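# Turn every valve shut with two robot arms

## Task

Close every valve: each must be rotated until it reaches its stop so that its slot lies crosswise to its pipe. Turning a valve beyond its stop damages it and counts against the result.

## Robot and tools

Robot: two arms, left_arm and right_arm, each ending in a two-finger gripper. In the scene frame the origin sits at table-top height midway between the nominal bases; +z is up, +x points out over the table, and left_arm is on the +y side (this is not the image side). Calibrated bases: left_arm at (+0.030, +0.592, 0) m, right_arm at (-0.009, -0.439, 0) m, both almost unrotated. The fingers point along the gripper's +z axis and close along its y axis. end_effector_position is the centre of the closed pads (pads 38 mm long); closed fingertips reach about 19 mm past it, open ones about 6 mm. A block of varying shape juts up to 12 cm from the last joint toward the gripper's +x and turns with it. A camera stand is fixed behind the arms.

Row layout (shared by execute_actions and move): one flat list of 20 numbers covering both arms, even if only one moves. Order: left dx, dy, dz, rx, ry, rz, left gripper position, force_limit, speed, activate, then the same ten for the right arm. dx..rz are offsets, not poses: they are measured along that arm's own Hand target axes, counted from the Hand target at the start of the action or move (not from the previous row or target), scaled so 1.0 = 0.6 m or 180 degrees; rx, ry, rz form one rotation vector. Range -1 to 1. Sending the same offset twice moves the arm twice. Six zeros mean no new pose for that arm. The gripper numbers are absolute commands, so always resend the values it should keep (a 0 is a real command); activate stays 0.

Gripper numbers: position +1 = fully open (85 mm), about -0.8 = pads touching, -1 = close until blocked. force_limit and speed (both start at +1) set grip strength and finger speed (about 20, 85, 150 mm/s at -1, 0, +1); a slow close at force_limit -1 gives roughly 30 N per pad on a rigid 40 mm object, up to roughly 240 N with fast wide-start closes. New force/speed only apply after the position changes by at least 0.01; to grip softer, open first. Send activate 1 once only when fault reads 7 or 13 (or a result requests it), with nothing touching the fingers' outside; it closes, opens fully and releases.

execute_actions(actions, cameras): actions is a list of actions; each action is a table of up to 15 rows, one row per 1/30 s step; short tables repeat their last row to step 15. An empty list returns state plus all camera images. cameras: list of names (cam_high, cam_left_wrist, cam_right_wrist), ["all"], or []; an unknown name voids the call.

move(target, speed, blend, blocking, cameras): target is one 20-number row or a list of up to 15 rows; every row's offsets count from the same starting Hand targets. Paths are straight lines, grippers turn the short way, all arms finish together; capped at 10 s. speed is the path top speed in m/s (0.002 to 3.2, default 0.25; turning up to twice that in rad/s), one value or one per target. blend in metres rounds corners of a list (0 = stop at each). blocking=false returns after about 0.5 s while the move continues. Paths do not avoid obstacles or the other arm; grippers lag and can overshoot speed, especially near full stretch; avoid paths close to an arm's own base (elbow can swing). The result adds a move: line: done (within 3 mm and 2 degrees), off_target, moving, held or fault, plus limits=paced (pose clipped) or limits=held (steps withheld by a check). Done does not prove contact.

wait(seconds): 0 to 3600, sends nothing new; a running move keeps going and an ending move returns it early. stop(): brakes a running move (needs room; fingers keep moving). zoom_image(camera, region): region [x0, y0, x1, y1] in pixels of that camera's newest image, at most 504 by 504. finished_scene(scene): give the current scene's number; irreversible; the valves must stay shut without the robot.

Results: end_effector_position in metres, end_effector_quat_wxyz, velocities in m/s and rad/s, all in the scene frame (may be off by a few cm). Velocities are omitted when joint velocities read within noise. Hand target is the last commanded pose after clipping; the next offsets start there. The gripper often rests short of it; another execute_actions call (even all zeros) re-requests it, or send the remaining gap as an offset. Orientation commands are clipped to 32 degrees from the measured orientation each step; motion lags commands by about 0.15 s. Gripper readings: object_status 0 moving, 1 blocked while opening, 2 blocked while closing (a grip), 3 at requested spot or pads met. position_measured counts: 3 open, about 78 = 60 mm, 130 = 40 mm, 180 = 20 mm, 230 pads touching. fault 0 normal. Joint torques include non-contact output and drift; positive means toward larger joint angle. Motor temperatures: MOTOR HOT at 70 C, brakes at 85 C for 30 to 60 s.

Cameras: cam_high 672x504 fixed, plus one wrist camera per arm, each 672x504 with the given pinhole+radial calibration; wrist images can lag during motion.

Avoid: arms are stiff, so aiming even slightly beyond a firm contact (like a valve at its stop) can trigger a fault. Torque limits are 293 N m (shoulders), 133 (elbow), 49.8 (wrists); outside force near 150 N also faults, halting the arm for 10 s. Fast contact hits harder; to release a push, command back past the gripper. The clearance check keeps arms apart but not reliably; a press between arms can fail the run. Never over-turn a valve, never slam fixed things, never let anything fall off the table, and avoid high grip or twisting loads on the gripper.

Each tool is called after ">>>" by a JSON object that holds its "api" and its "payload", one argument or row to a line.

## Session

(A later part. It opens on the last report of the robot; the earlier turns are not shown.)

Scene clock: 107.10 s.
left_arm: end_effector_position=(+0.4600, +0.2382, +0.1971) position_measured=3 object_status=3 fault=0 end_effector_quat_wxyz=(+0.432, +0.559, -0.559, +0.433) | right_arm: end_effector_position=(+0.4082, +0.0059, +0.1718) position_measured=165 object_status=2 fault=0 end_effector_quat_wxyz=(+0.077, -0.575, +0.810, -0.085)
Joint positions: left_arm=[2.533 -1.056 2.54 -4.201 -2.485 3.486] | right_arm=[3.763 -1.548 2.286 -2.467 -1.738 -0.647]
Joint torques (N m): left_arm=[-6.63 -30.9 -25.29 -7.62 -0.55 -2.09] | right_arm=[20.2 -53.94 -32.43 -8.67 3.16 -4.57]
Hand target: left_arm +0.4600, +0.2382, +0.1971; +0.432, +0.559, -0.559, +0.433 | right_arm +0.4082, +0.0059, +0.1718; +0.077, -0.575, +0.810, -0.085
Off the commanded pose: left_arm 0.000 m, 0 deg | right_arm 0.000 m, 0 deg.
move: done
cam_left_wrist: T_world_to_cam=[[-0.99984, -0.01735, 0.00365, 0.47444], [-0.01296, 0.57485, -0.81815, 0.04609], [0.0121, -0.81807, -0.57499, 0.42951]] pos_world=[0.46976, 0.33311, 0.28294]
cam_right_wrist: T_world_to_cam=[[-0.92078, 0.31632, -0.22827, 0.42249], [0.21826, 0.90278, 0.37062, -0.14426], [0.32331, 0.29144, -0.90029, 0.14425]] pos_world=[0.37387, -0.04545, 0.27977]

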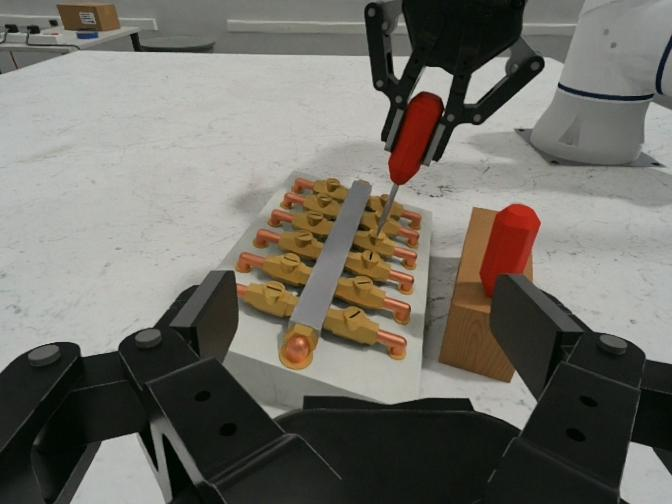

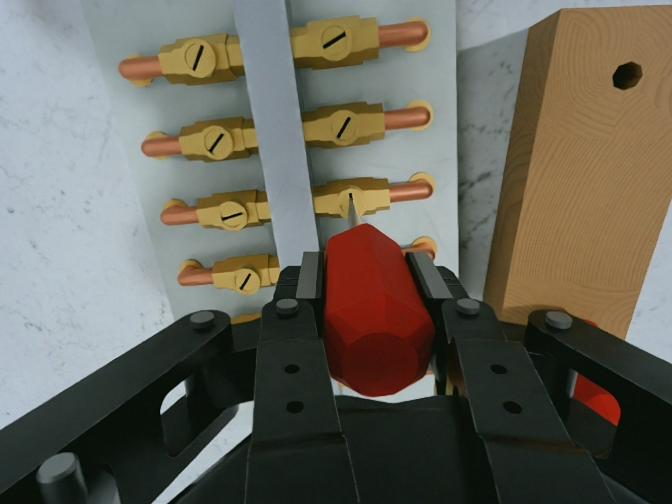

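>>> {"api": "move", "payload": {
  "target": [
    [0,0,0,0,0,0,1,1,1,0,0,0,0,0,0,0.03,-0.97,0.6,-1,0],
    [0,0,0,0,0,0,1,1,1,0,0,0,-0.03,0,0,0.03,-0.97,0.6,-1,0]
  ],
  "speed": [0.1,0.15],
  "cameras": ["cam_left_wrist","cam_right_wrist"]
}}

>>> {"api": "zoom_image", "payload": {
  "camera": "cam_left_wrist",
  "region": [230, 160, 430, 360]
}}

>>> {"api": "zoom_image", "payload": {
  "camera": "cam_left_wrist",
  "region": [320, 200, 400, 260]
}}

>>> {"api": "zoom_image", "payload": {
  "camera": "cam_left_wrist",
  "region": [320, 260, 400, 340]
}}

>>> {"api": "zoom_image", "payload": {
  "camera": "cam_right_wrist",
  "region": [130, 0, 400, 270]
}}

Scene clock: 108.87 s.
left_arm: end_effector_position=(+0.4600, +0.2382, +0.1971) position_measured=3 object_status=3 fault=0 end_effector_quat_wxyz=(+0.432, +0.559, -0.559, +0.433) | right_arm: end_effector_position=(+0.4043, +0.0068, +0.1892) position_measured=165 object_status=2 fault=0 end_effector_quat_wxyz=(+0.081, -0.537, +0.836, -0.081)
Joint positions: left_arm=[2.533 -1.056 2.54 -4.201 -2.485 3.486] | right_arm=[3.768 -1.576 2.274 -2.426 -1.739 -0.548]
Joint torques (N m): left_arm=[-7.6 -30.19 -24.6 -7.43 -0.52 -2.05] | right_arm=[10.87 -51.34 -53.01 -0.87 -2.46 0.9]
Hand target: left_arm +0.4600, +0.2382, +0.1971; +0.432, +0.559, -0.559, +0.433 | right_arm +0.4042, +0.0068, +0.1893; +0.081, -0.537, +0.836, -0.081
Off the commanded pose: left_arm 0.000 m, 0 deg | right_arm 0.000 m, 0 deg.
move: done
cam_left_wrist: T_world_to_cam=[[-0.99984, -0.01735, 0.00365, 0.47444], [-0.01296, 0.57485, -0.81815, 0.04609], [0.0121, -0.81807, -0.57499, 0.42951]] pos_world=[0.46976, 0.33311, 0.28294]
cam_right_wrist: T_world_to_cam=[[-0.88676, 0.40377, -0.225, 0.40755], [0.29766, 0.87122, 0.39034, -0.18625], [0.35363, 0.27917, -0.89275, 0.14734]] pos_world=[0.36473, -0.04342, 0.29594]

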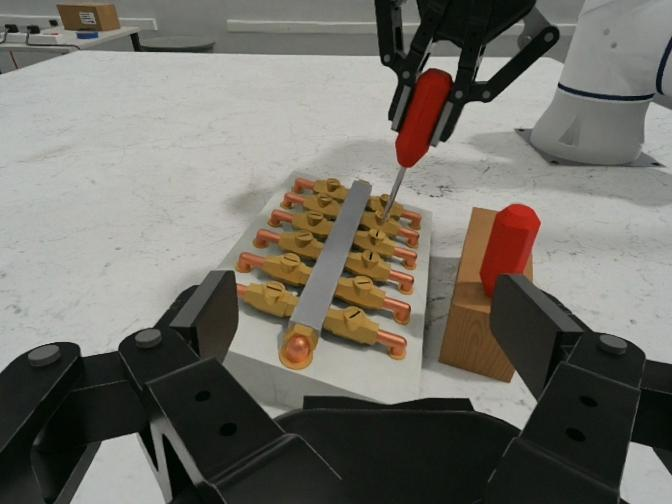

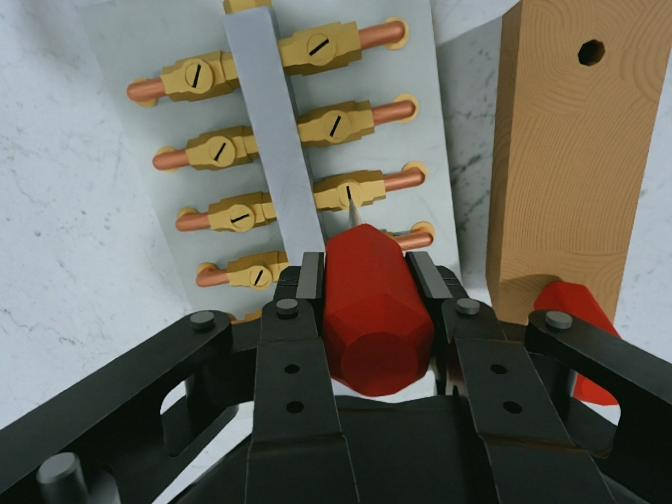

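Scaled by 2.520 from the camera's image (finer frame: 960x720).

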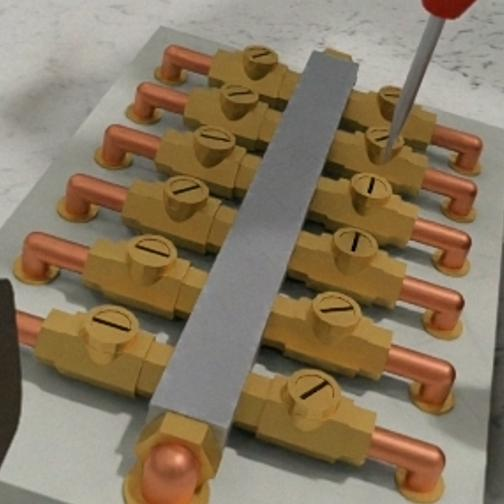

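Scaled by 6.300 from the camera's image (finer frame: 960x720).

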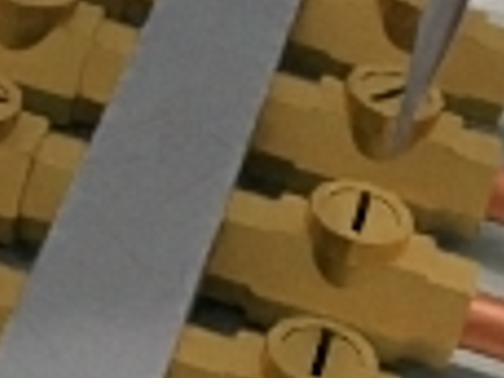

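Scaled by 6.300 from the camera's image (finer frame: 960x720).

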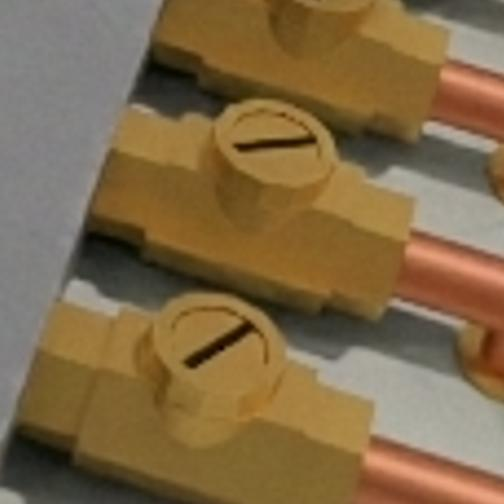

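Scaled by 1.867 from the camera's image (finer frame: 960x720).

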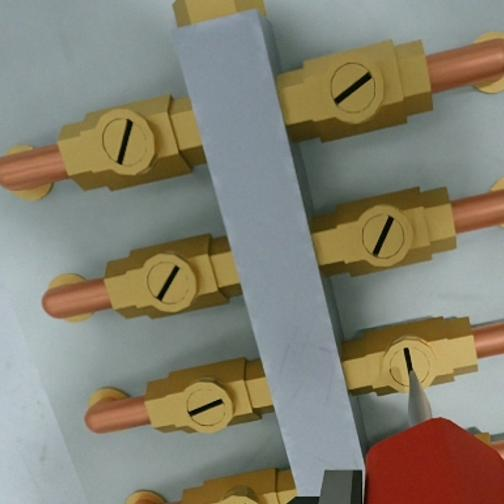

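>>> {"api": "move", "payload": {
  "target": [0,0,0,0,0,0,1,1,1,0,-0.1307,0.0208,0.0127,0,0,0.3311,-0.97,0.6,-1,0],
  "speed": 0.4,
  "cameras": ["cam_left_wrist","cam_right_wrist"]
}}

>>> {"api": "zoom_image", "payload": {
  "camera": "cam_right_wrist",
  "region": [335, 175, 365, 205]
}}

>>> {"api": "zoom_image", "payload": {
  "camera": "cam_left_wrist",
  "region": [345, 262, 385, 302]
}}

Scene clock: 112.07 s.
left_arm: end_effector_position=(+0.4600, +0.2382, +0.1971) position_measured=3 object_status=3 fault=0 end_effector_quat_wxyz=(+0.432, +0.559, -0.559, +0.433) | right_arm: end_effector_position=(+0.4271, +0.0829, +0.1829) position_measured=165 object_status=2 fault=0 end_effector_quat_wxyz=(+0.110, -0.050, +0.992, -0.031)
Joint positions: left_arm=[2.533 -1.056 2.54 -4.201 -2.485 3.486] | right_arm=[3.848 -1.449 2.147 -2.412 -1.751 0.572]
Joint torques (N m): left_arm=[-8.61 -30.38 -24.73 -7.63 -1.18 -1.93] | right_arm=[11.37 -41.83 -51.67 -1.11 -2.66 0.51]
Hand target: left_arm +0.4600, +0.2382, +0.1971; +0.432, +0.559, -0.559, +0.433 | right_arm +0.4271, +0.0829, +0.1829; +0.110, -0.050, +0.992, -0.031
Off the commanded pose: left_arm 0.000 m, 0 deg | right_arm 0.000 m, 0 deg.
move: done
cam_left_wrist: T_world_to_cam=[[-0.99984, -0.01735, 0.00365, 0.47444], [-0.01296, 0.57485, -0.81815, 0.04609], [0.0121, -0.81807, -0.57499, 0.42951]] pos_world=[0.46976, 0.33311, 0.28294]
cam_right_wrist: T_world_to_cam=[[-0.10013, 0.9921, -0.07553, -0.01648], [0.82641, 0.12521, 0.54897, -0.44992], [0.55409, -0.00745, -0.83242, 0.03947]] pos_world=[0.3483, 0.07297, 0.2786]

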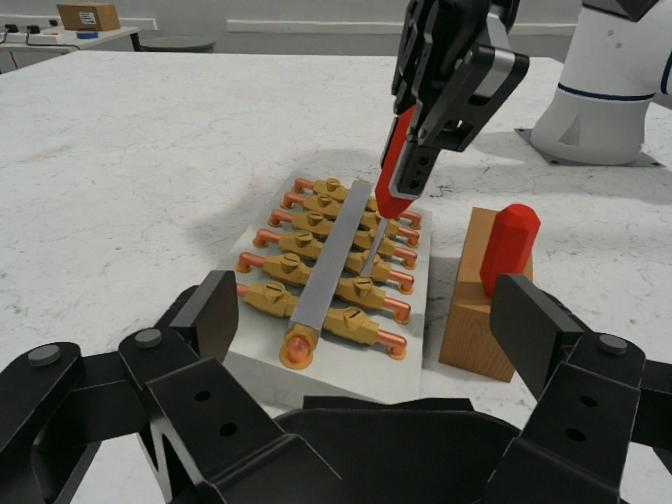

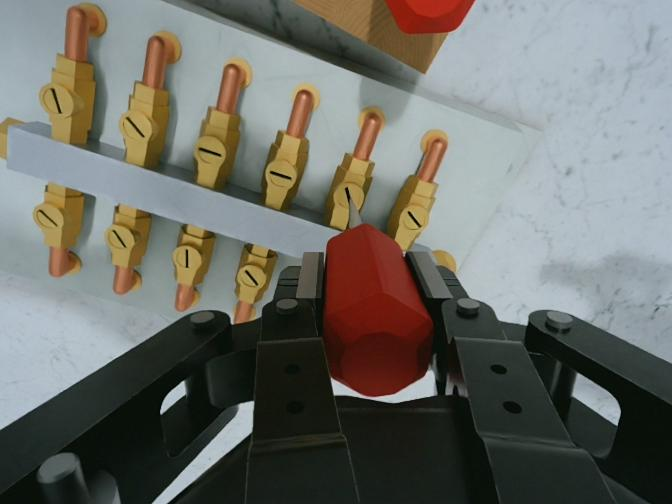

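Scaled by 16.800 from the camera's image (finer frame: 960x720).

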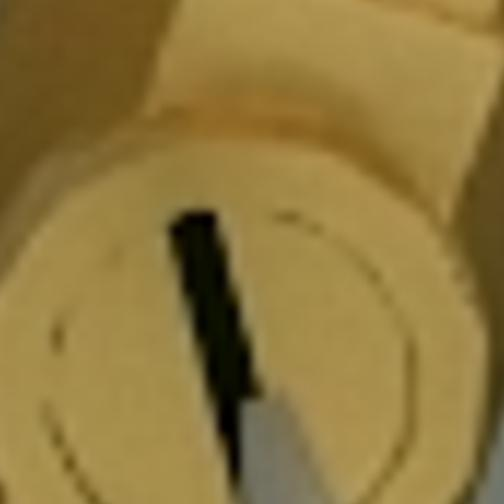

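Scaled by 12.600 from the camera's image (finer frame: 960x720).

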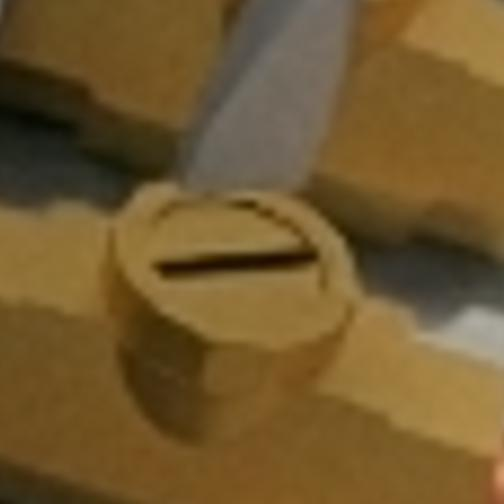

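>>> {"api": "zoom_image", "payload": {
  "camera": "cam_left_wrist",
  "region": [354, 266, 374, 286]
}}

Scaled by 25.200 from the camera's image (finer frame: 960x720).

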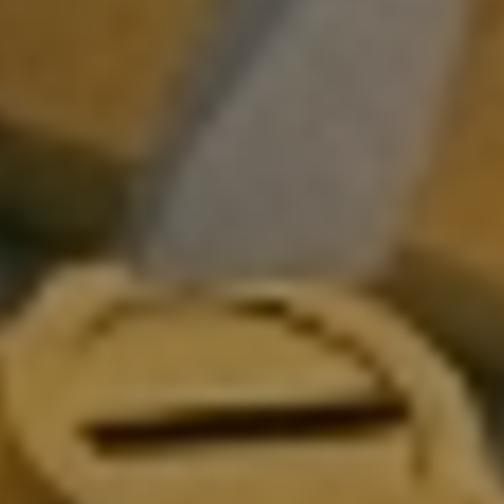

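>>> {"api": "move", "payload": {
  "target": [0,0,0,0,0,0,1,1,1,0,0.0004,0.0011,0,0,0,-0.05,-0.97,0.6,-1,0],
  "speed": 0.2,
  "cameras": ["cam_left_wrist","cam_right_wrist"]
}}

>>> {"api": "zoom_image", "payload": {
  "camera": "cam_right_wrist",
  "region": [335, 175, 365, 205]
}}

>>> {"api": "zoom_image", "payload": {
  "camera": "cam_left_wrist",
  "region": [354, 266, 374, 286]
}}

Scene clock: 113.73 s.
left_arm: end_effector_position=(+0.4600, +0.2382, +0.1971) position_measured=3 object_status=3 fault=0 end_effector_quat_wxyz=(+0.432, +0.559, -0.559, +0.433) | right_arm: end_effector_position=(+0.4268, +0.0836, +0.1828) position_measured=165 object_status=2 fault=0 end_effector_quat_wxyz=(+0.108, -0.128, +0.985, -0.039)
Joint positions: left_arm=[2.533 -1.056 2.54 -4.201 -2.485 3.486] | right_arm=[3.849 -1.448 2.146 -2.412 -1.751 0.417]
Joint torques (N m): left_arm=[-9.68 -30.76 -25.08 -7.18 -0.79 -1.92] | right_arm=[-3.18 -45.72 -44.8 -11.63 2.51 -2.43]
Hand target: left_arm +0.4600, +0.2382, +0.1971; +0.432, +0.559, -0.559, +0.433 | right_arm +0.4268, +0.0836, +0.1828; +0.108, -0.128, +0.985, -0.039
Off the commanded pose: left_arm 0.000 m, 0 deg | right_arm 0.000 m, 0 deg.
move: done
cam_left_wrist: T_world_to_cam=[[-0.99984, -0.01735, 0.00365, 0.47444], [-0.01296, 0.57485, -0.81815, 0.04609], [0.0121, -0.81807, -0.57499, 0.42951]] pos_world=[0.46976, 0.33311, 0.28294]
cam_right_wrist: T_world_to_cam=[[-0.25004, 0.96216, -0.10826, 0.05535], [0.80059, 0.26834, 0.53576, -0.4482], [0.54454, 0.04729, -0.8374, 0.04003]] pos_world=[0.35087, 0.06512, 0.27964]

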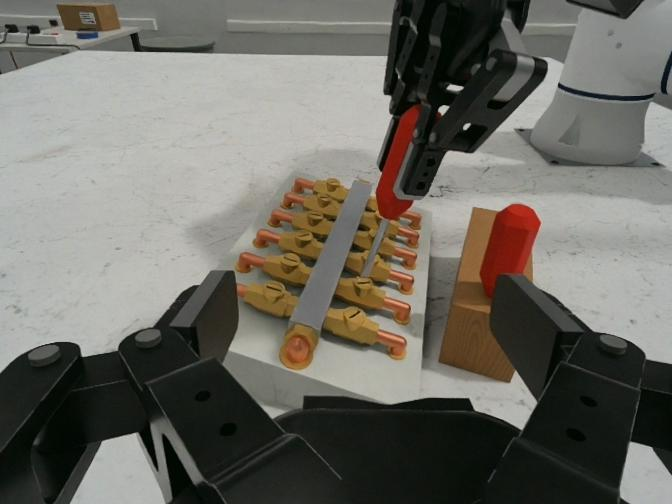

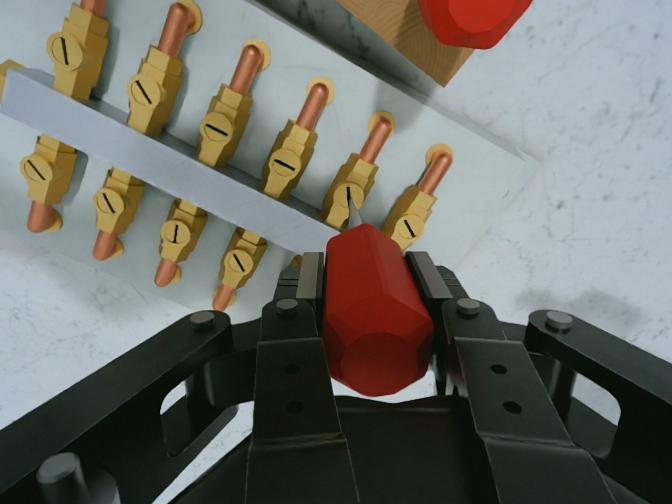

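Scaled by 16.800 from the camera's image (finer frame: 960x720).

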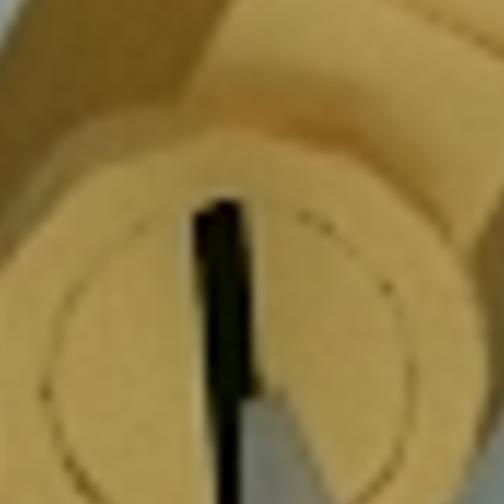

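Scaled by 25.200 from the camera's image (finer frame: 960x720).

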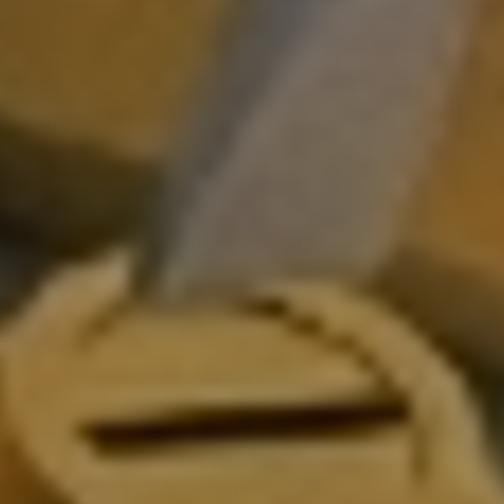

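>>> {"api": "move", "payload": {
  "target": [0,0,0,0,0,0,1,1,1,0,0.0013,-0.0033,0.0083,0,0,0.0083,-0.97,0.6,-1,0],
  "speed": 0.1,
  "cameras": ["cam_left_wrist","cam_right_wrist"]
}}

>>> {"api": "zoom_image", "payload": {
  "camera": "cam_right_wrist",
  "region": [335, 180, 365, 210]
}}

>>> {"api": "zoom_image", "payload": {
  "camera": "cam_left_wrist",
  "region": [354, 266, 374, 286]
}}

Scene clock: 114.80 s.
left_arm: end_effector_position=(+0.4600, +0.2382, +0.1971) position_measured=3 object_status=3 fault=0 end_effector_quat_wxyz=(+0.432, +0.559, -0.559, +0.433) | right_arm: end_effector_position=(+0.4277, +0.0812, +0.1780) position_measured=165 object_status=2 fault=0 end_effector_quat_wxyz=(+0.108, -0.115, +0.987, -0.038) end_effector_velocity=(+0.001, -0.001, -0.001) end_effector_angular_velocity=(+0.001, +0.000, -0.006)
Joint positions: left_arm=[2.533 -1.056 2.54 -4.201 -2.485 3.486] | right_arm=[3.845 -1.444 2.152 -2.423 -1.751 0.438]
Joint velocities: left_arm=[within noise] | right_arm=[-0.001 0.001 0.001 -0.002 0 0.005]
Joint torques (N m): left_arm=[-6.29 -27.35 -23.88 -8.01 -0.76 -2.22] | right_arm=[-13.67 -42.87 -34.53 -11.54 2.18 0.99]
Hand target: left_arm +0.4600, +0.2382, +0.1971; +0.432, +0.559, -0.559, +0.433 | right_arm +0.4277, +0.0812, +0.1780; +0.108, -0.115, +0.987, -0.038
Off the commanded pose: left_arm 0.000 m, 0 deg | right_arm 0.000 m, 0 deg.
move: done
cam_left_wrist: T_world_to_cam=[[-0.99984, -0.01735, 0.00365, 0.47444], [-0.01296, 0.57485, -0.81815, 0.04609], [0.0121, -0.81807, -0.57499, 0.42951]] pos_world=[0.46976, 0.33311, 0.28294]
cam_right_wrist: T_world_to_cam=[[-0.22603, 0.96865, -0.10307, 0.04555], [0.80629, 0.24541, 0.53822, -0.44673], [0.54664, 0.03855, -0.83648, 0.03529]] pos_world=[0.35119, 0.06415, 0.27465]

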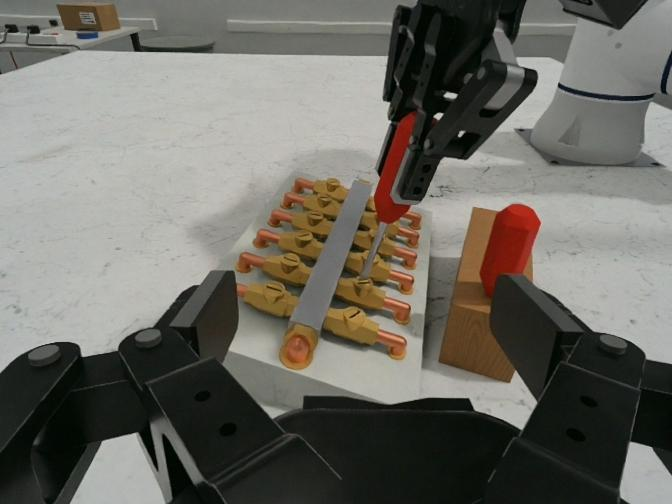

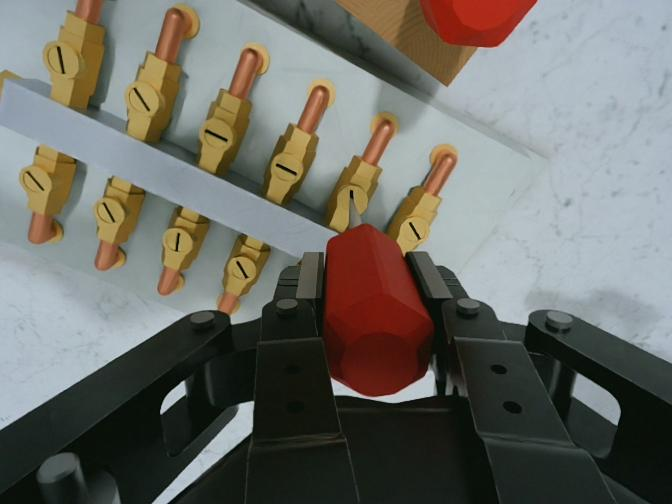

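Scaled by 16.800 from the camera's image (finer frame: 960x720).

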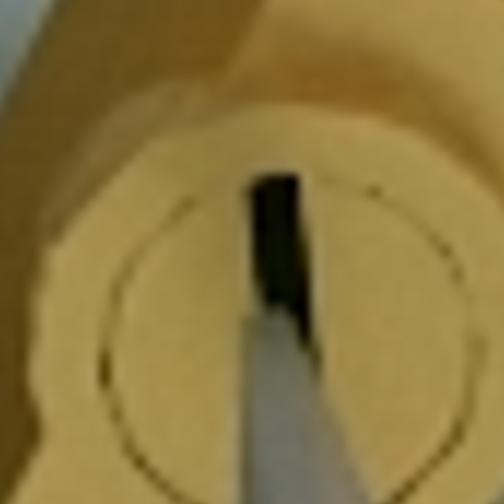

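Scaled by 25.200 from the camera's image (finer frame: 960x720).

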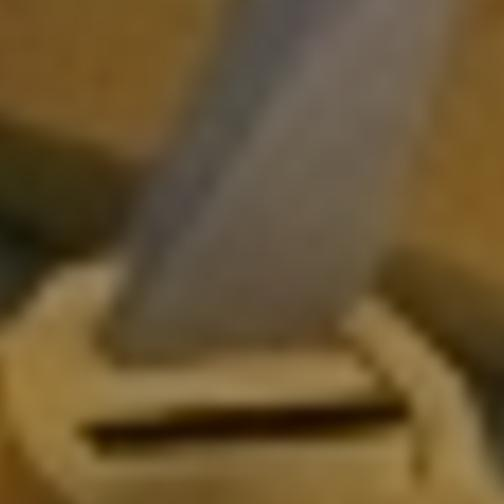

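>>> {"api": "move", "payload": {
  "target": [0,0,0,0,0,0,1,1,1,0,0.0018,0.001,0.0045,0,0,0,-0.97,0.6,-1,0],
  "speed": 0.05,
  "cameras": ["cam_left_wrist","cam_right_wrist"]
}}

>>> {"api": "zoom_image", "payload": {
  "camera": "cam_right_wrist",
  "region": [335, 180, 365, 210]
}}

>>> {"api": "zoom_image", "payload": {
  "camera": "cam_left_wrist",
  "region": [354, 266, 374, 286]
}}

Scene clock: 115.77 s.
left_arm: end_effector_position=(+0.4600, +0.2382, +0.1971) position_measured=3 object_status=3 fault=0 end_effector_quat_wxyz=(+0.432, +0.559, -0.559, +0.433) | right_arm: end_effector_position=(+0.4271, +0.0814, +0.1751) position_measured=165 object_status=2 fault=0 end_effector_quat_wxyz=(+0.108, -0.115, +0.987, -0.038)
Joint positions: left_arm=[2.533 -1.056 2.54 -4.201 -2.485 3.486] | right_arm=[3.846 -1.441 2.155 -2.429 -1.751 0.44]
Joint torques (N m): left_arm=[-9.97 -31.7 -24.16 -7.12 -0.6 -1.57] | right_arm=[10.09 -41.06 -35.42 -11.7 -1.66 0.87]
Hand target: left_arm +0.4600, +0.2382, +0.1971; +0.432, +0.559, -0.559, +0.433 | right_arm +0.4271, +0.0814, +0.1750; +0.108, -0.115, +0.987, -0.038
Off the commanded pose: left_arm 0.000 m, 0 deg | right_arm 0.000 m, 0 deg.
move: done
cam_left_wrist: T_world_to_cam=[[-0.99984, -0.01735, 0.00365, 0.47444], [-0.01296, 0.57485, -0.81815, 0.04609], [0.0121, -0.81807, -0.57499, 0.42951]] pos_world=[0.46976, 0.33311, 0.28294]
cam_right_wrist: T_world_to_cam=[[-0.22559, 0.96876, -0.10301, 0.04477], [0.80641, 0.24501, 0.53822, -0.44483], [0.54664, 0.03835, -0.83649, 0.03315]] pos_world=[0.35069, 0.06435, 0.27176]

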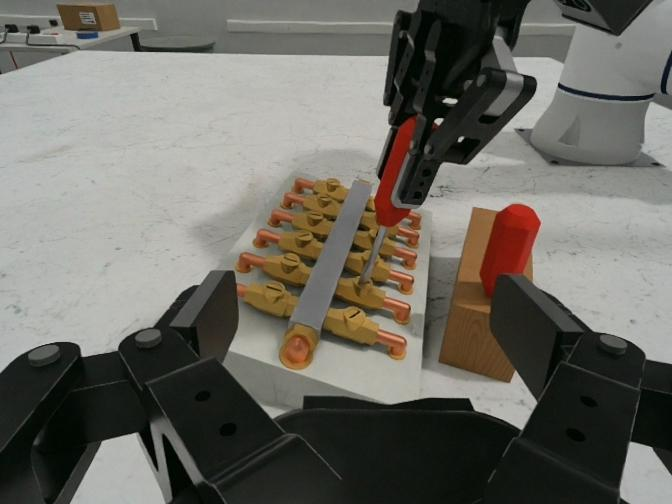

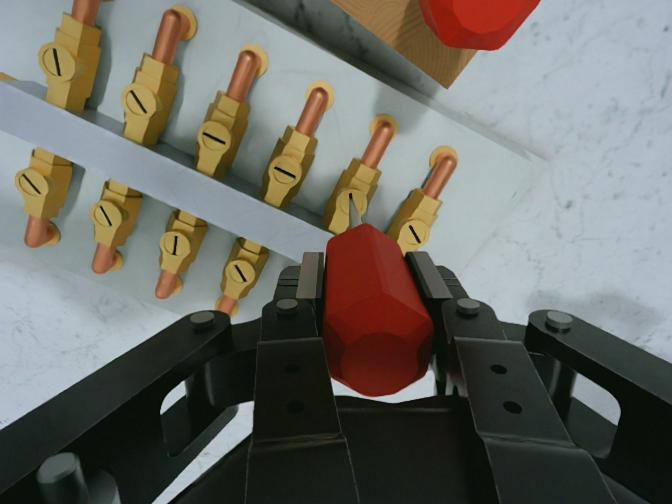

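Scaled by 16.800 from the camera's image (finer frame: 960x720).

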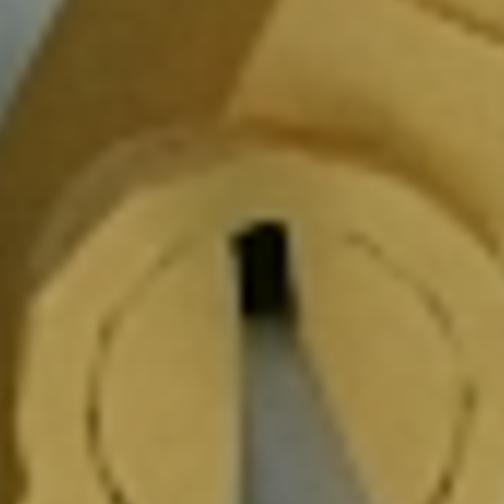

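Scaled by 25.200 from the camera's image (finer frame: 960x720).

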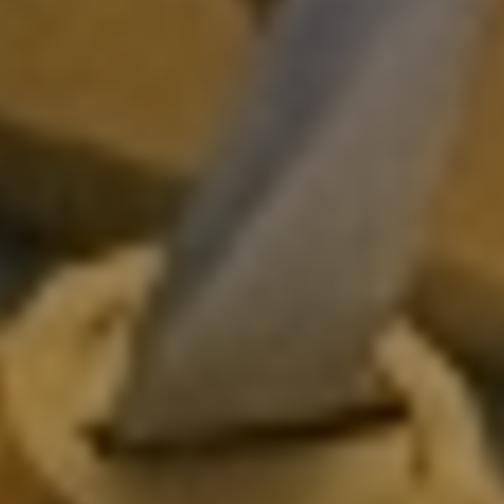

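>>> {"api": "move", "payload": {
  "target": [
    [0,0,0,0,0,0,1,1,1,0,0,-0.0002,0,0,0,0.011,-0.97,0.6,-1,0],
    [0,0,0,0,0,0,1,1,1,0,0,-0.0002,0.001,0,0,0.011,-0.97,0.6,-1,0]
  ],
  "speed": [0.05,0.015]
}}

>>> {"api": "move", "payload": {
  "target": [0,0,0,0,0,0,1,1,1,0,0,0,0.001,0,0,0,-0.97,0.6,-1,0],
  "speed": 0.015,
  "cameras": ["cam_left_wrist","cam_right_wrist"]
}}

>>> {"api": "zoom_image", "payload": {
  "camera": "cam_right_wrist",
  "region": [335, 180, 365, 210]
}}

>>> {"api": "zoom_image", "payload": {
  "camera": "cam_left_wrist",
  "region": [354, 266, 374, 286]
}}

Scene clock: 116.83 s.
left_arm: end_effector_position=(+0.4600, +0.2382, +0.1971) position_measured=3 object_status=3 fault=0 end_effector_quat_wxyz=(+0.432, +0.559, -0.559, +0.433) | right_arm: end_effector_position=(+0.4273, +0.0813, +0.1746) position_measured=165 object_status=2 fault=0 end_effector_quat_wxyz=(+0.109, -0.098, +0.989, -0.036)
Joint positions: left_arm=[2.533 -1.056 2.54 -4.201 -2.485 3.486] | right_arm=[3.846 -1.44 2.156 -2.43 -1.751 0.474]
Joint torques (N m): left_arm=[-10.63 -32.2 -23.86 -7.55 0.02 -2.07] | right_arm=[-14.03 -42.76 -35.38 -11.78 1.02 0.79]
Hand target: left_arm +0.4600, +0.2382, +0.1971; +0.432, +0.559, -0.559, +0.433 | right_arm +0.4273, +0.0813, +0.1745; +0.109, -0.098, +0.989, -0.036
Off the commanded pose: left_arm 0.000 m, 0 deg | right_arm 0.000 m, 0 deg.
move: done

Scene clock: 117.33 s.
left_arm: end_effector_position=(+0.4600, +0.2382, +0.1971) position_measured=3 object_status=3 fault=0 end_effector_quat_wxyz=(+0.432, +0.559, -0.559, +0.433) | right_arm: end_effector_position=(+0.4274, +0.0812, +0.1739) position_measured=165 object_status=2 fault=0 end_effector_quat_wxyz=(+0.109, -0.098, +0.989, -0.036)
Joint positions: left_arm=[2.533 -1.056 2.54 -4.201 -2.485 3.486] | right_arm=[3.846 -1.439 2.156 -2.431 -1.751 0.474]
Joint torques (N m): left_arm=[-10.17 -34.44 -24.7 -7.33 -0.62 -1.67] | right_arm=[-15.52 -36.32 -30 -10.41 1.91 -0.17]
Hand target: left_arm +0.4600, +0.2382, +0.1971; +0.432, +0.559, -0.559, +0.433 | right_arm +0.4274, +0.0812, +0.1739; +0.109, -0.098, +0.989, -0.036
Off the commanded pose: left_arm 0.000 m, 0 deg | right_arm 0.000 m, 0 deg.
move: done
cam_left_wrist: T_world_to_cam=[[-0.99984, -0.01735, 0.00365, 0.47444], [-0.01296, 0.57485, -0.81815, 0.04609], [0.0121, -0.81807, -0.57499, 0.42951]] pos_world=[0.46976, 0.33311, 0.28294]
cam_right_wrist: T_world_to_cam=[[-0.1927, 0.97656, -0.09586, 0.0289], [0.81312, 0.2136, 0.54149, -0.44529], [0.54928, 0.0264, -0.83522, 0.0317]] pos_world=[0.35023, 0.06605, 0.27037]

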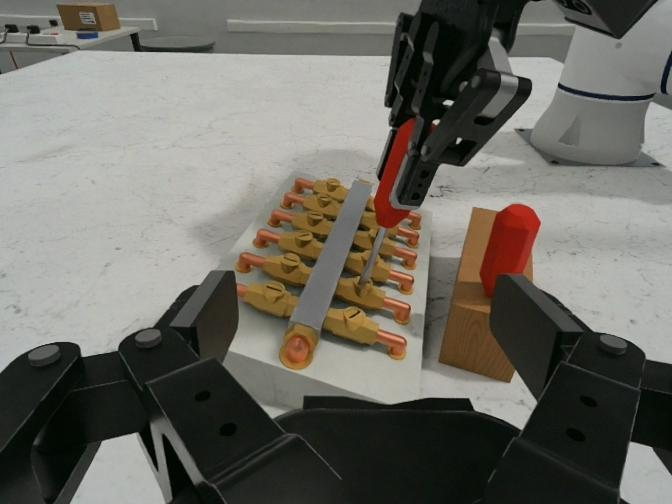

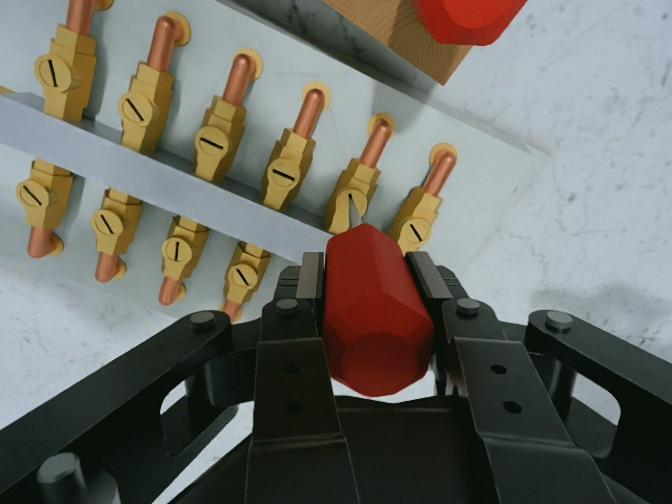

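Scaled by 16.800 from the camera's image (finer frame: 960x720).

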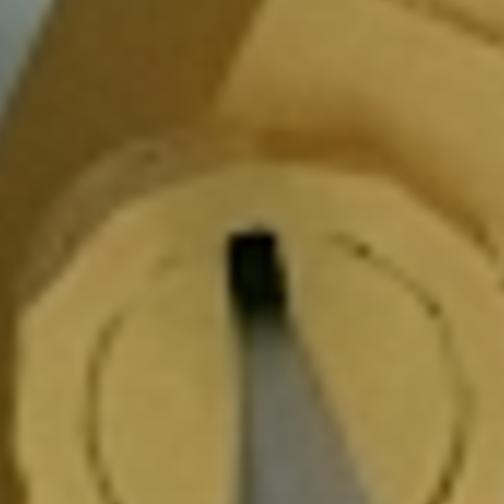

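Scaled by 25.200 from the camera's image (finer frame: 960x720).

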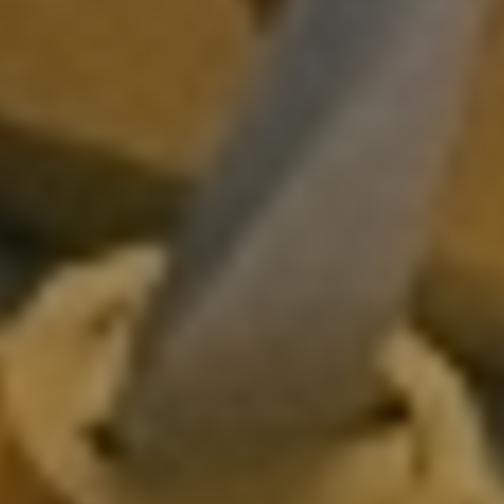

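>>> {"api": "move", "payload": {
  "target": [
    [0,0,0,0,0,0,1,1,1,0,0,0,-0.0015,0,0,0,-0.97,0.6,-1,0],
    [0,0,0,0,0,0,1,1,1,0,-0.0001,-0.0007,-0.0015,0,0,0,-0.97,0.6,-1,0],
    [0,0,0,0,0,0,1,1,1,0,-0.0001,-0.0007,0.0005,0,0,0,-0.97,0.6,-1,0]
  ],
  "speed": 0.02,
  "cameras": ["cam_left_wrist","cam_right_wrist"]
}}

>>> {"api": "zoom_image", "payload": {
  "camera": "cam_right_wrist",
  "region": [335, 180, 365, 210]
}}

>>> {"api": "zoom_image", "payload": {
  "camera": "cam_left_wrist",
  "region": [354, 266, 374, 286]
}}

Scene clock: 118.13 s.
left_arm: end_effector_position=(+0.4600, +0.2382, +0.1971) position_measured=3 object_status=3 fault=0 end_effector_quat_wxyz=(+0.432, +0.559, -0.559, +0.433) | right_arm: end_effector_position=(+0.4276, +0.0809, +0.1738) position_measured=165 object_status=2 fault=0 end_effector_quat_wxyz=(+0.109, -0.098, +0.989, -0.036)
Joint positions: left_arm=[2.533 -1.056 2.54 -4.201 -2.485 3.486] | right_arm=[3.845 -1.439 2.157 -2.432 -1.751 0.473]
Joint torques (N m): left_arm=[-10.61 -29.93 -23.27 -7.88 -0.78 -2.25] | right_arm=[-18.12 -32.39 -28.36 -10.58 1.74 -2.94]
Hand target: left_arm +0.4600, +0.2382, +0.1971; +0.432, +0.559, -0.559, +0.433 | right_arm +0.4276, +0.0808, +0.1736; +0.109, -0.098, +0.989, -0.036
Off the commanded pose: left_arm 0.000 m, 0 deg | right_arm 0.000 m, 0 deg.
move: done
cam_left_wrist: T_world_to_cam=[[-0.99984, -0.01735, 0.00365, 0.47444], [-0.01296, 0.57485, -0.81815, 0.04609], [0.0121, -0.81807, -0.57499, 0.42951]] pos_world=[0.46976, 0.33311, 0.28294]
cam_right_wrist: T_world_to_cam=[[-0.19275, 0.97656, -0.0958, 0.02932], [0.81306, 0.21361, 0.54158, -0.44531], [0.54934, 0.0265, -0.83518, 0.03148]] pos_world=[0.35043, 0.06565, 0.27027]

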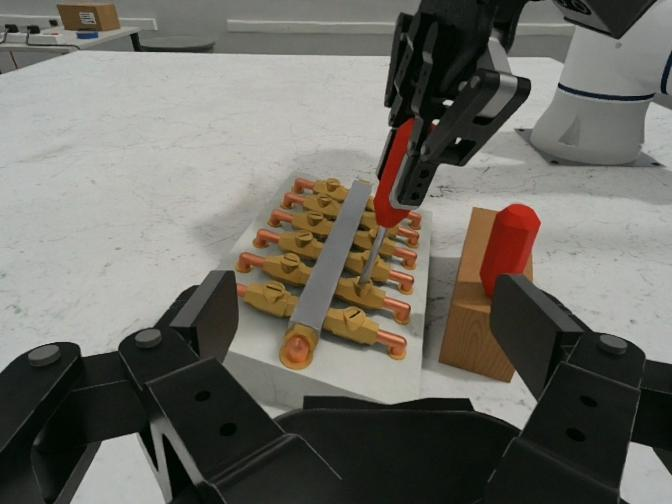

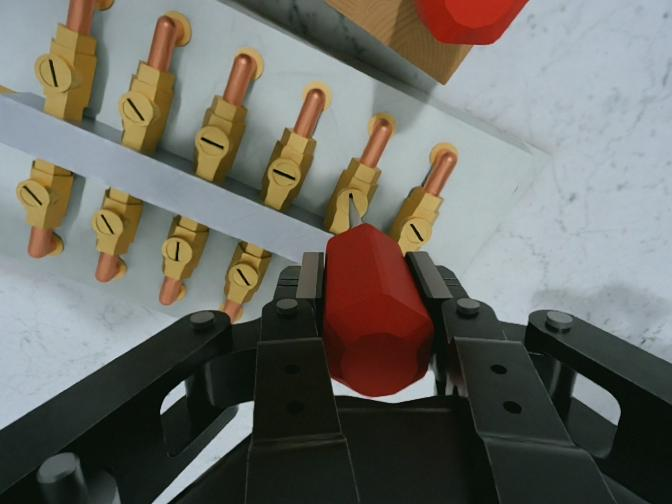

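Scaled by 16.800 from the camera's image (finer frame: 960x720).

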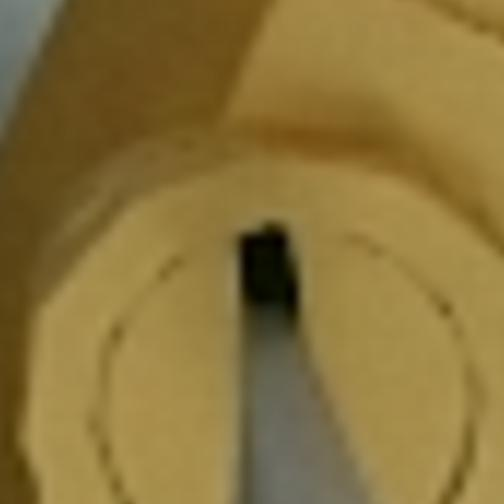

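Scaled by 25.200 from the camera's image (finer frame: 960x720).

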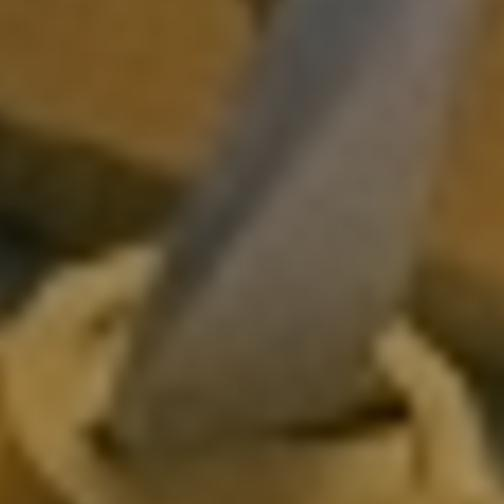

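>>> {"api": "move", "payload": {
  "target": [0,0,0,0,0,0,1,1,1,0,0,0,-0.0045,0,0,0,-0.97,0.6,-1,0],
  "speed": 0.05,
  "cameras": ["cam_left_wrist","cam_right_wrist"]
}}

>>> {"api": "zoom_image", "payload": {
  "camera": "cam_left_wrist",
  "region": [356, 272, 372, 288]
}}

>>> {"api": "zoom_image", "payload": {
  "camera": "cam_right_wrist",
  "region": [340, 182, 360, 202]
}}

Scene clock: 118.93 s.
left_arm: end_effector_position=(+0.4600, +0.2382, +0.1971) position_measured=3 object_status=3 fault=0 end_effector_quat_wxyz=(+0.432, +0.559, -0.559, +0.433) | right_arm: end_effector_position=(+0.4270, +0.0809, +0.1762) position_measured=165 object_status=2 fault=0 end_effector_quat_wxyz=(+0.109, -0.098, +0.989, -0.036)
Joint positions: left_arm=[2.533 -1.056 2.54 -4.201 -2.485 3.486] | right_arm=[3.846 -1.443 2.155 -2.427 -1.751 0.474]
Joint torques (N m): left_arm=[-9.05 -29.86 -24.1 -8.04 -0.07 -2.12] | right_arm=[10.51 -69.21 -51.39 -1.18 -2.16 0.73]
Hand target: left_arm +0.4600, +0.2382, +0.1971; +0.432, +0.559, -0.559, +0.433 | right_arm +0.4270, +0.0809, +0.1763; +0.109, -0.098, +0.989, -0.036
Off the commanded pose: left_arm 0.000 m, 0 deg | right_arm 0.000 m, 0 deg.
move: done
cam_left_wrist: T_world_to_cam=[[-0.99984, -0.01735, 0.00365, 0.47444], [-0.01296, 0.57485, -0.81815, 0.04609], [0.0121, -0.81807, -0.57499, 0.42951]] pos_world=[0.46976, 0.33311, 0.28294]
cam_right_wrist: T_world_to_cam=[[-0.19271, 0.97657, -0.09583, 0.02932], [0.8132, 0.2136, 0.54138, -0.44608], [0.54916, 0.0264, -0.8353, 0.03383]] pos_world=[0.34983, 0.06575, 0.27257]

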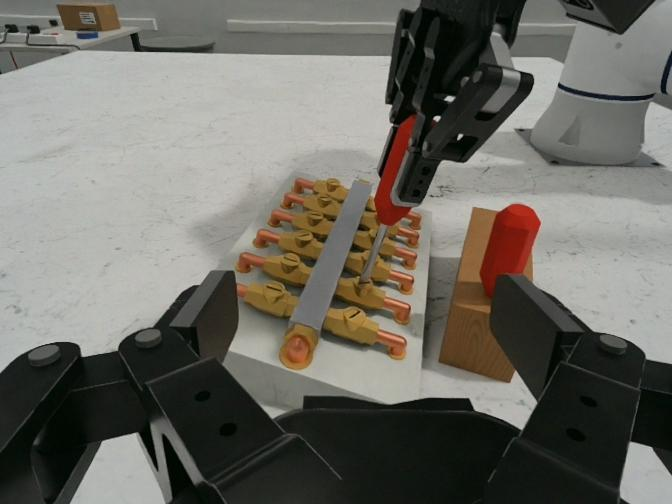

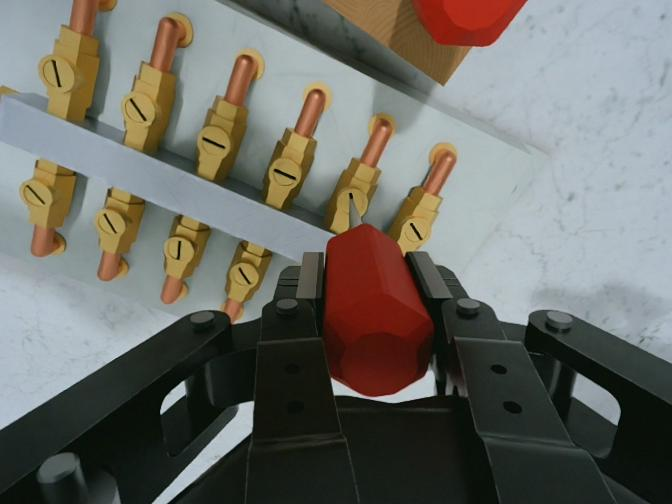

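Scaled by 31.500 from the camera's image (finer frame: 960x720).

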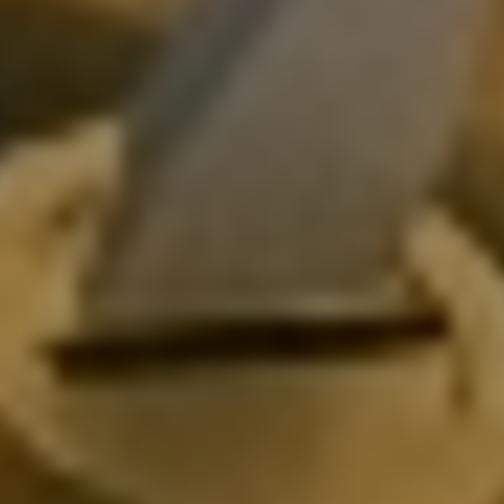

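Scaled by 25.200 from the camera's image (finer frame: 960x720).

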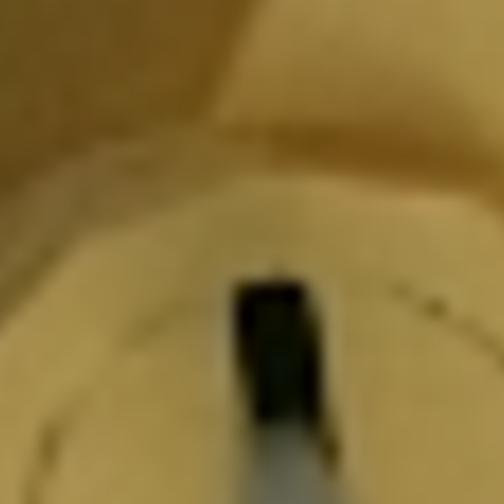

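>>> {"api": "move", "payload": {
  "target": [0,0,0,0,0,0,1,1,1,0,0,0,0.0045,0,0,0,-0.97,0.6,-1,0],
  "speed": 0.03
}}

>>> {"api": "move", "payload": {
  "target": [0,0,0,0,0,0,1,1,1,0,0,0.0001,0.0007,0,0,0,-0.97,0.6,-1,0],
  "speed": 0.015,
  "cameras": ["cam_left_wrist","cam_right_wrist"]
}}

>>> {"api": "zoom_image", "payload": {
  "camera": "cam_left_wrist",
  "region": [356, 272, 372, 288]
}}

>>> {"api": "zoom_image", "payload": {
  "camera": "cam_right_wrist",
  "region": [340, 182, 360, 202]
}}

Scene clock: 120.03 s.
left_arm: end_effector_position=(+0.4600, +0.2382, +0.1971) position_measured=3 object_status=3 fault=0 end_effector_quat_wxyz=(+0.432, +0.559, -0.559, +0.433) | right_arm: end_effector_position=(+0.4277, +0.0809, +0.1738) position_measured=165 object_status=2 fault=0 end_effector_quat_wxyz=(+0.109, -0.098, +0.989, -0.036)
Joint positions: left_arm=[2.533 -1.056 2.54 -4.201 -2.485 3.486] | right_arm=[3.845 -1.439 2.157 -2.432 -1.751 0.473]
Joint torques (N m): left_arm=[-11.64 -30.92 -24.33 -7.9 -0.09 -2.14] | right_arm=[-18.9 -30.99 -28.18 -9.64 1.26 -2.55]
Hand target: left_arm +0.4600, +0.2382, +0.1971; +0.432, +0.559, -0.559, +0.433 | right_arm +0.4276, +0.0808, +0.1736; +0.109, -0.098, +0.989, -0.036
Off the commanded pose: left_arm 0.000 m, 0 deg | right_arm 0.000 m, 0 deg.
move: done

Scene clock: 120.53 s.
left_arm: end_effector_position=(+0.4600, +0.2382, +0.1971) position_measured=3 object_status=3 fault=0 end_effector_quat_wxyz=(+0.432, +0.559, -0.559, +0.433) | right_arm: end_effector_position=(+0.4277, +0.0809, +0.1733) position_measured=165 object_status=2 fault=0 end_effector_quat_wxyz=(+0.109, -0.098, +0.989, -0.036)
Joint positions: left_arm=[2.533 -1.056 2.54 -4.201 -2.485 3.486] | right_arm=[3.845 -1.438 2.157 -2.433 -1.75 0.473]
Joint torques (N m): left_arm=[-10.21 -30.95 -22.54 -7.85 -0.36 -2.22] | right_arm=[-22.95 -9.22 -14.68 -5.78 1.9 -3.02]
Hand target: left_arm +0.4600, +0.2382, +0.1971; +0.432, +0.559, -0.559, +0.433 | right_arm +0.4277, +0.0809, +0.1732; +0.109, -0.098, +0.989, -0.036
Off the commanded pose: left_arm 0.000 m, 0 deg | right_arm 0.000 m, 0 deg.
move: done
cam_left_wrist: T_world_to_cam=[[-0.99984, -0.01735, 0.00365, 0.47444], [-0.01296, 0.57485, -0.81815, 0.04609], [0.0121, -0.81807, -0.57499, 0.42951]] pos_world=[0.46976, 0.33311, 0.28294]
cam_right_wrist: T_world_to_cam=[[-0.1927, 0.97656, -0.09586, 0.02928], [0.81312, 0.2136, 0.54149, -0.44507], [0.54928, 0.0264, -0.83522, 0.03096]] pos_world=[0.35053, 0.06565, 0.26967]

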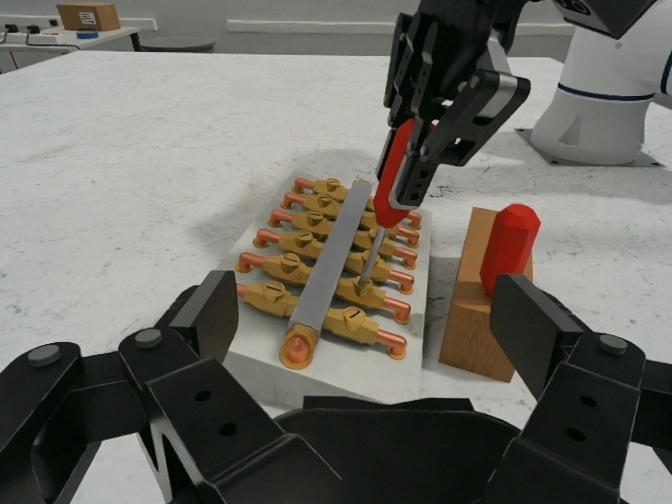

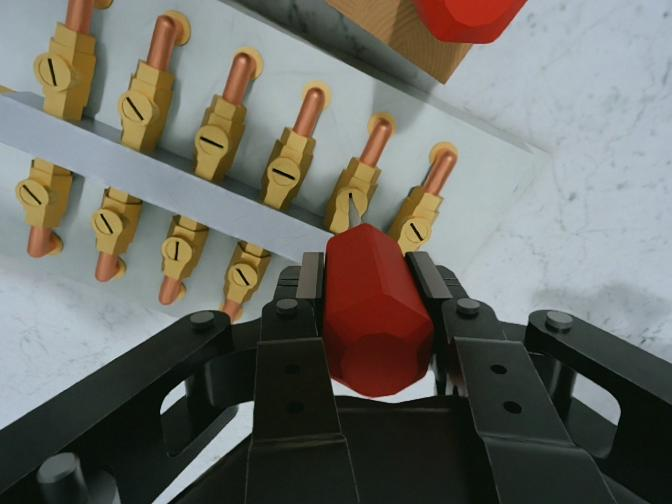

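Scaled by 31.500 from the camera's image (finer frame: 960x720).

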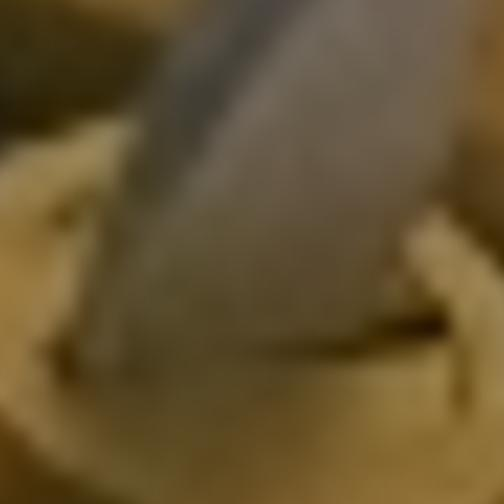

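Scaled by 25.200 from the camera's image (finer frame: 960x720).

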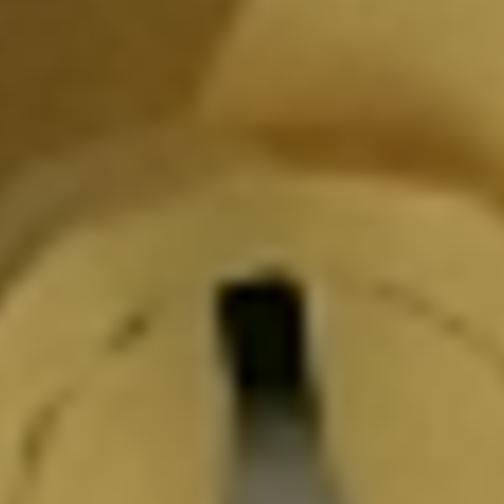

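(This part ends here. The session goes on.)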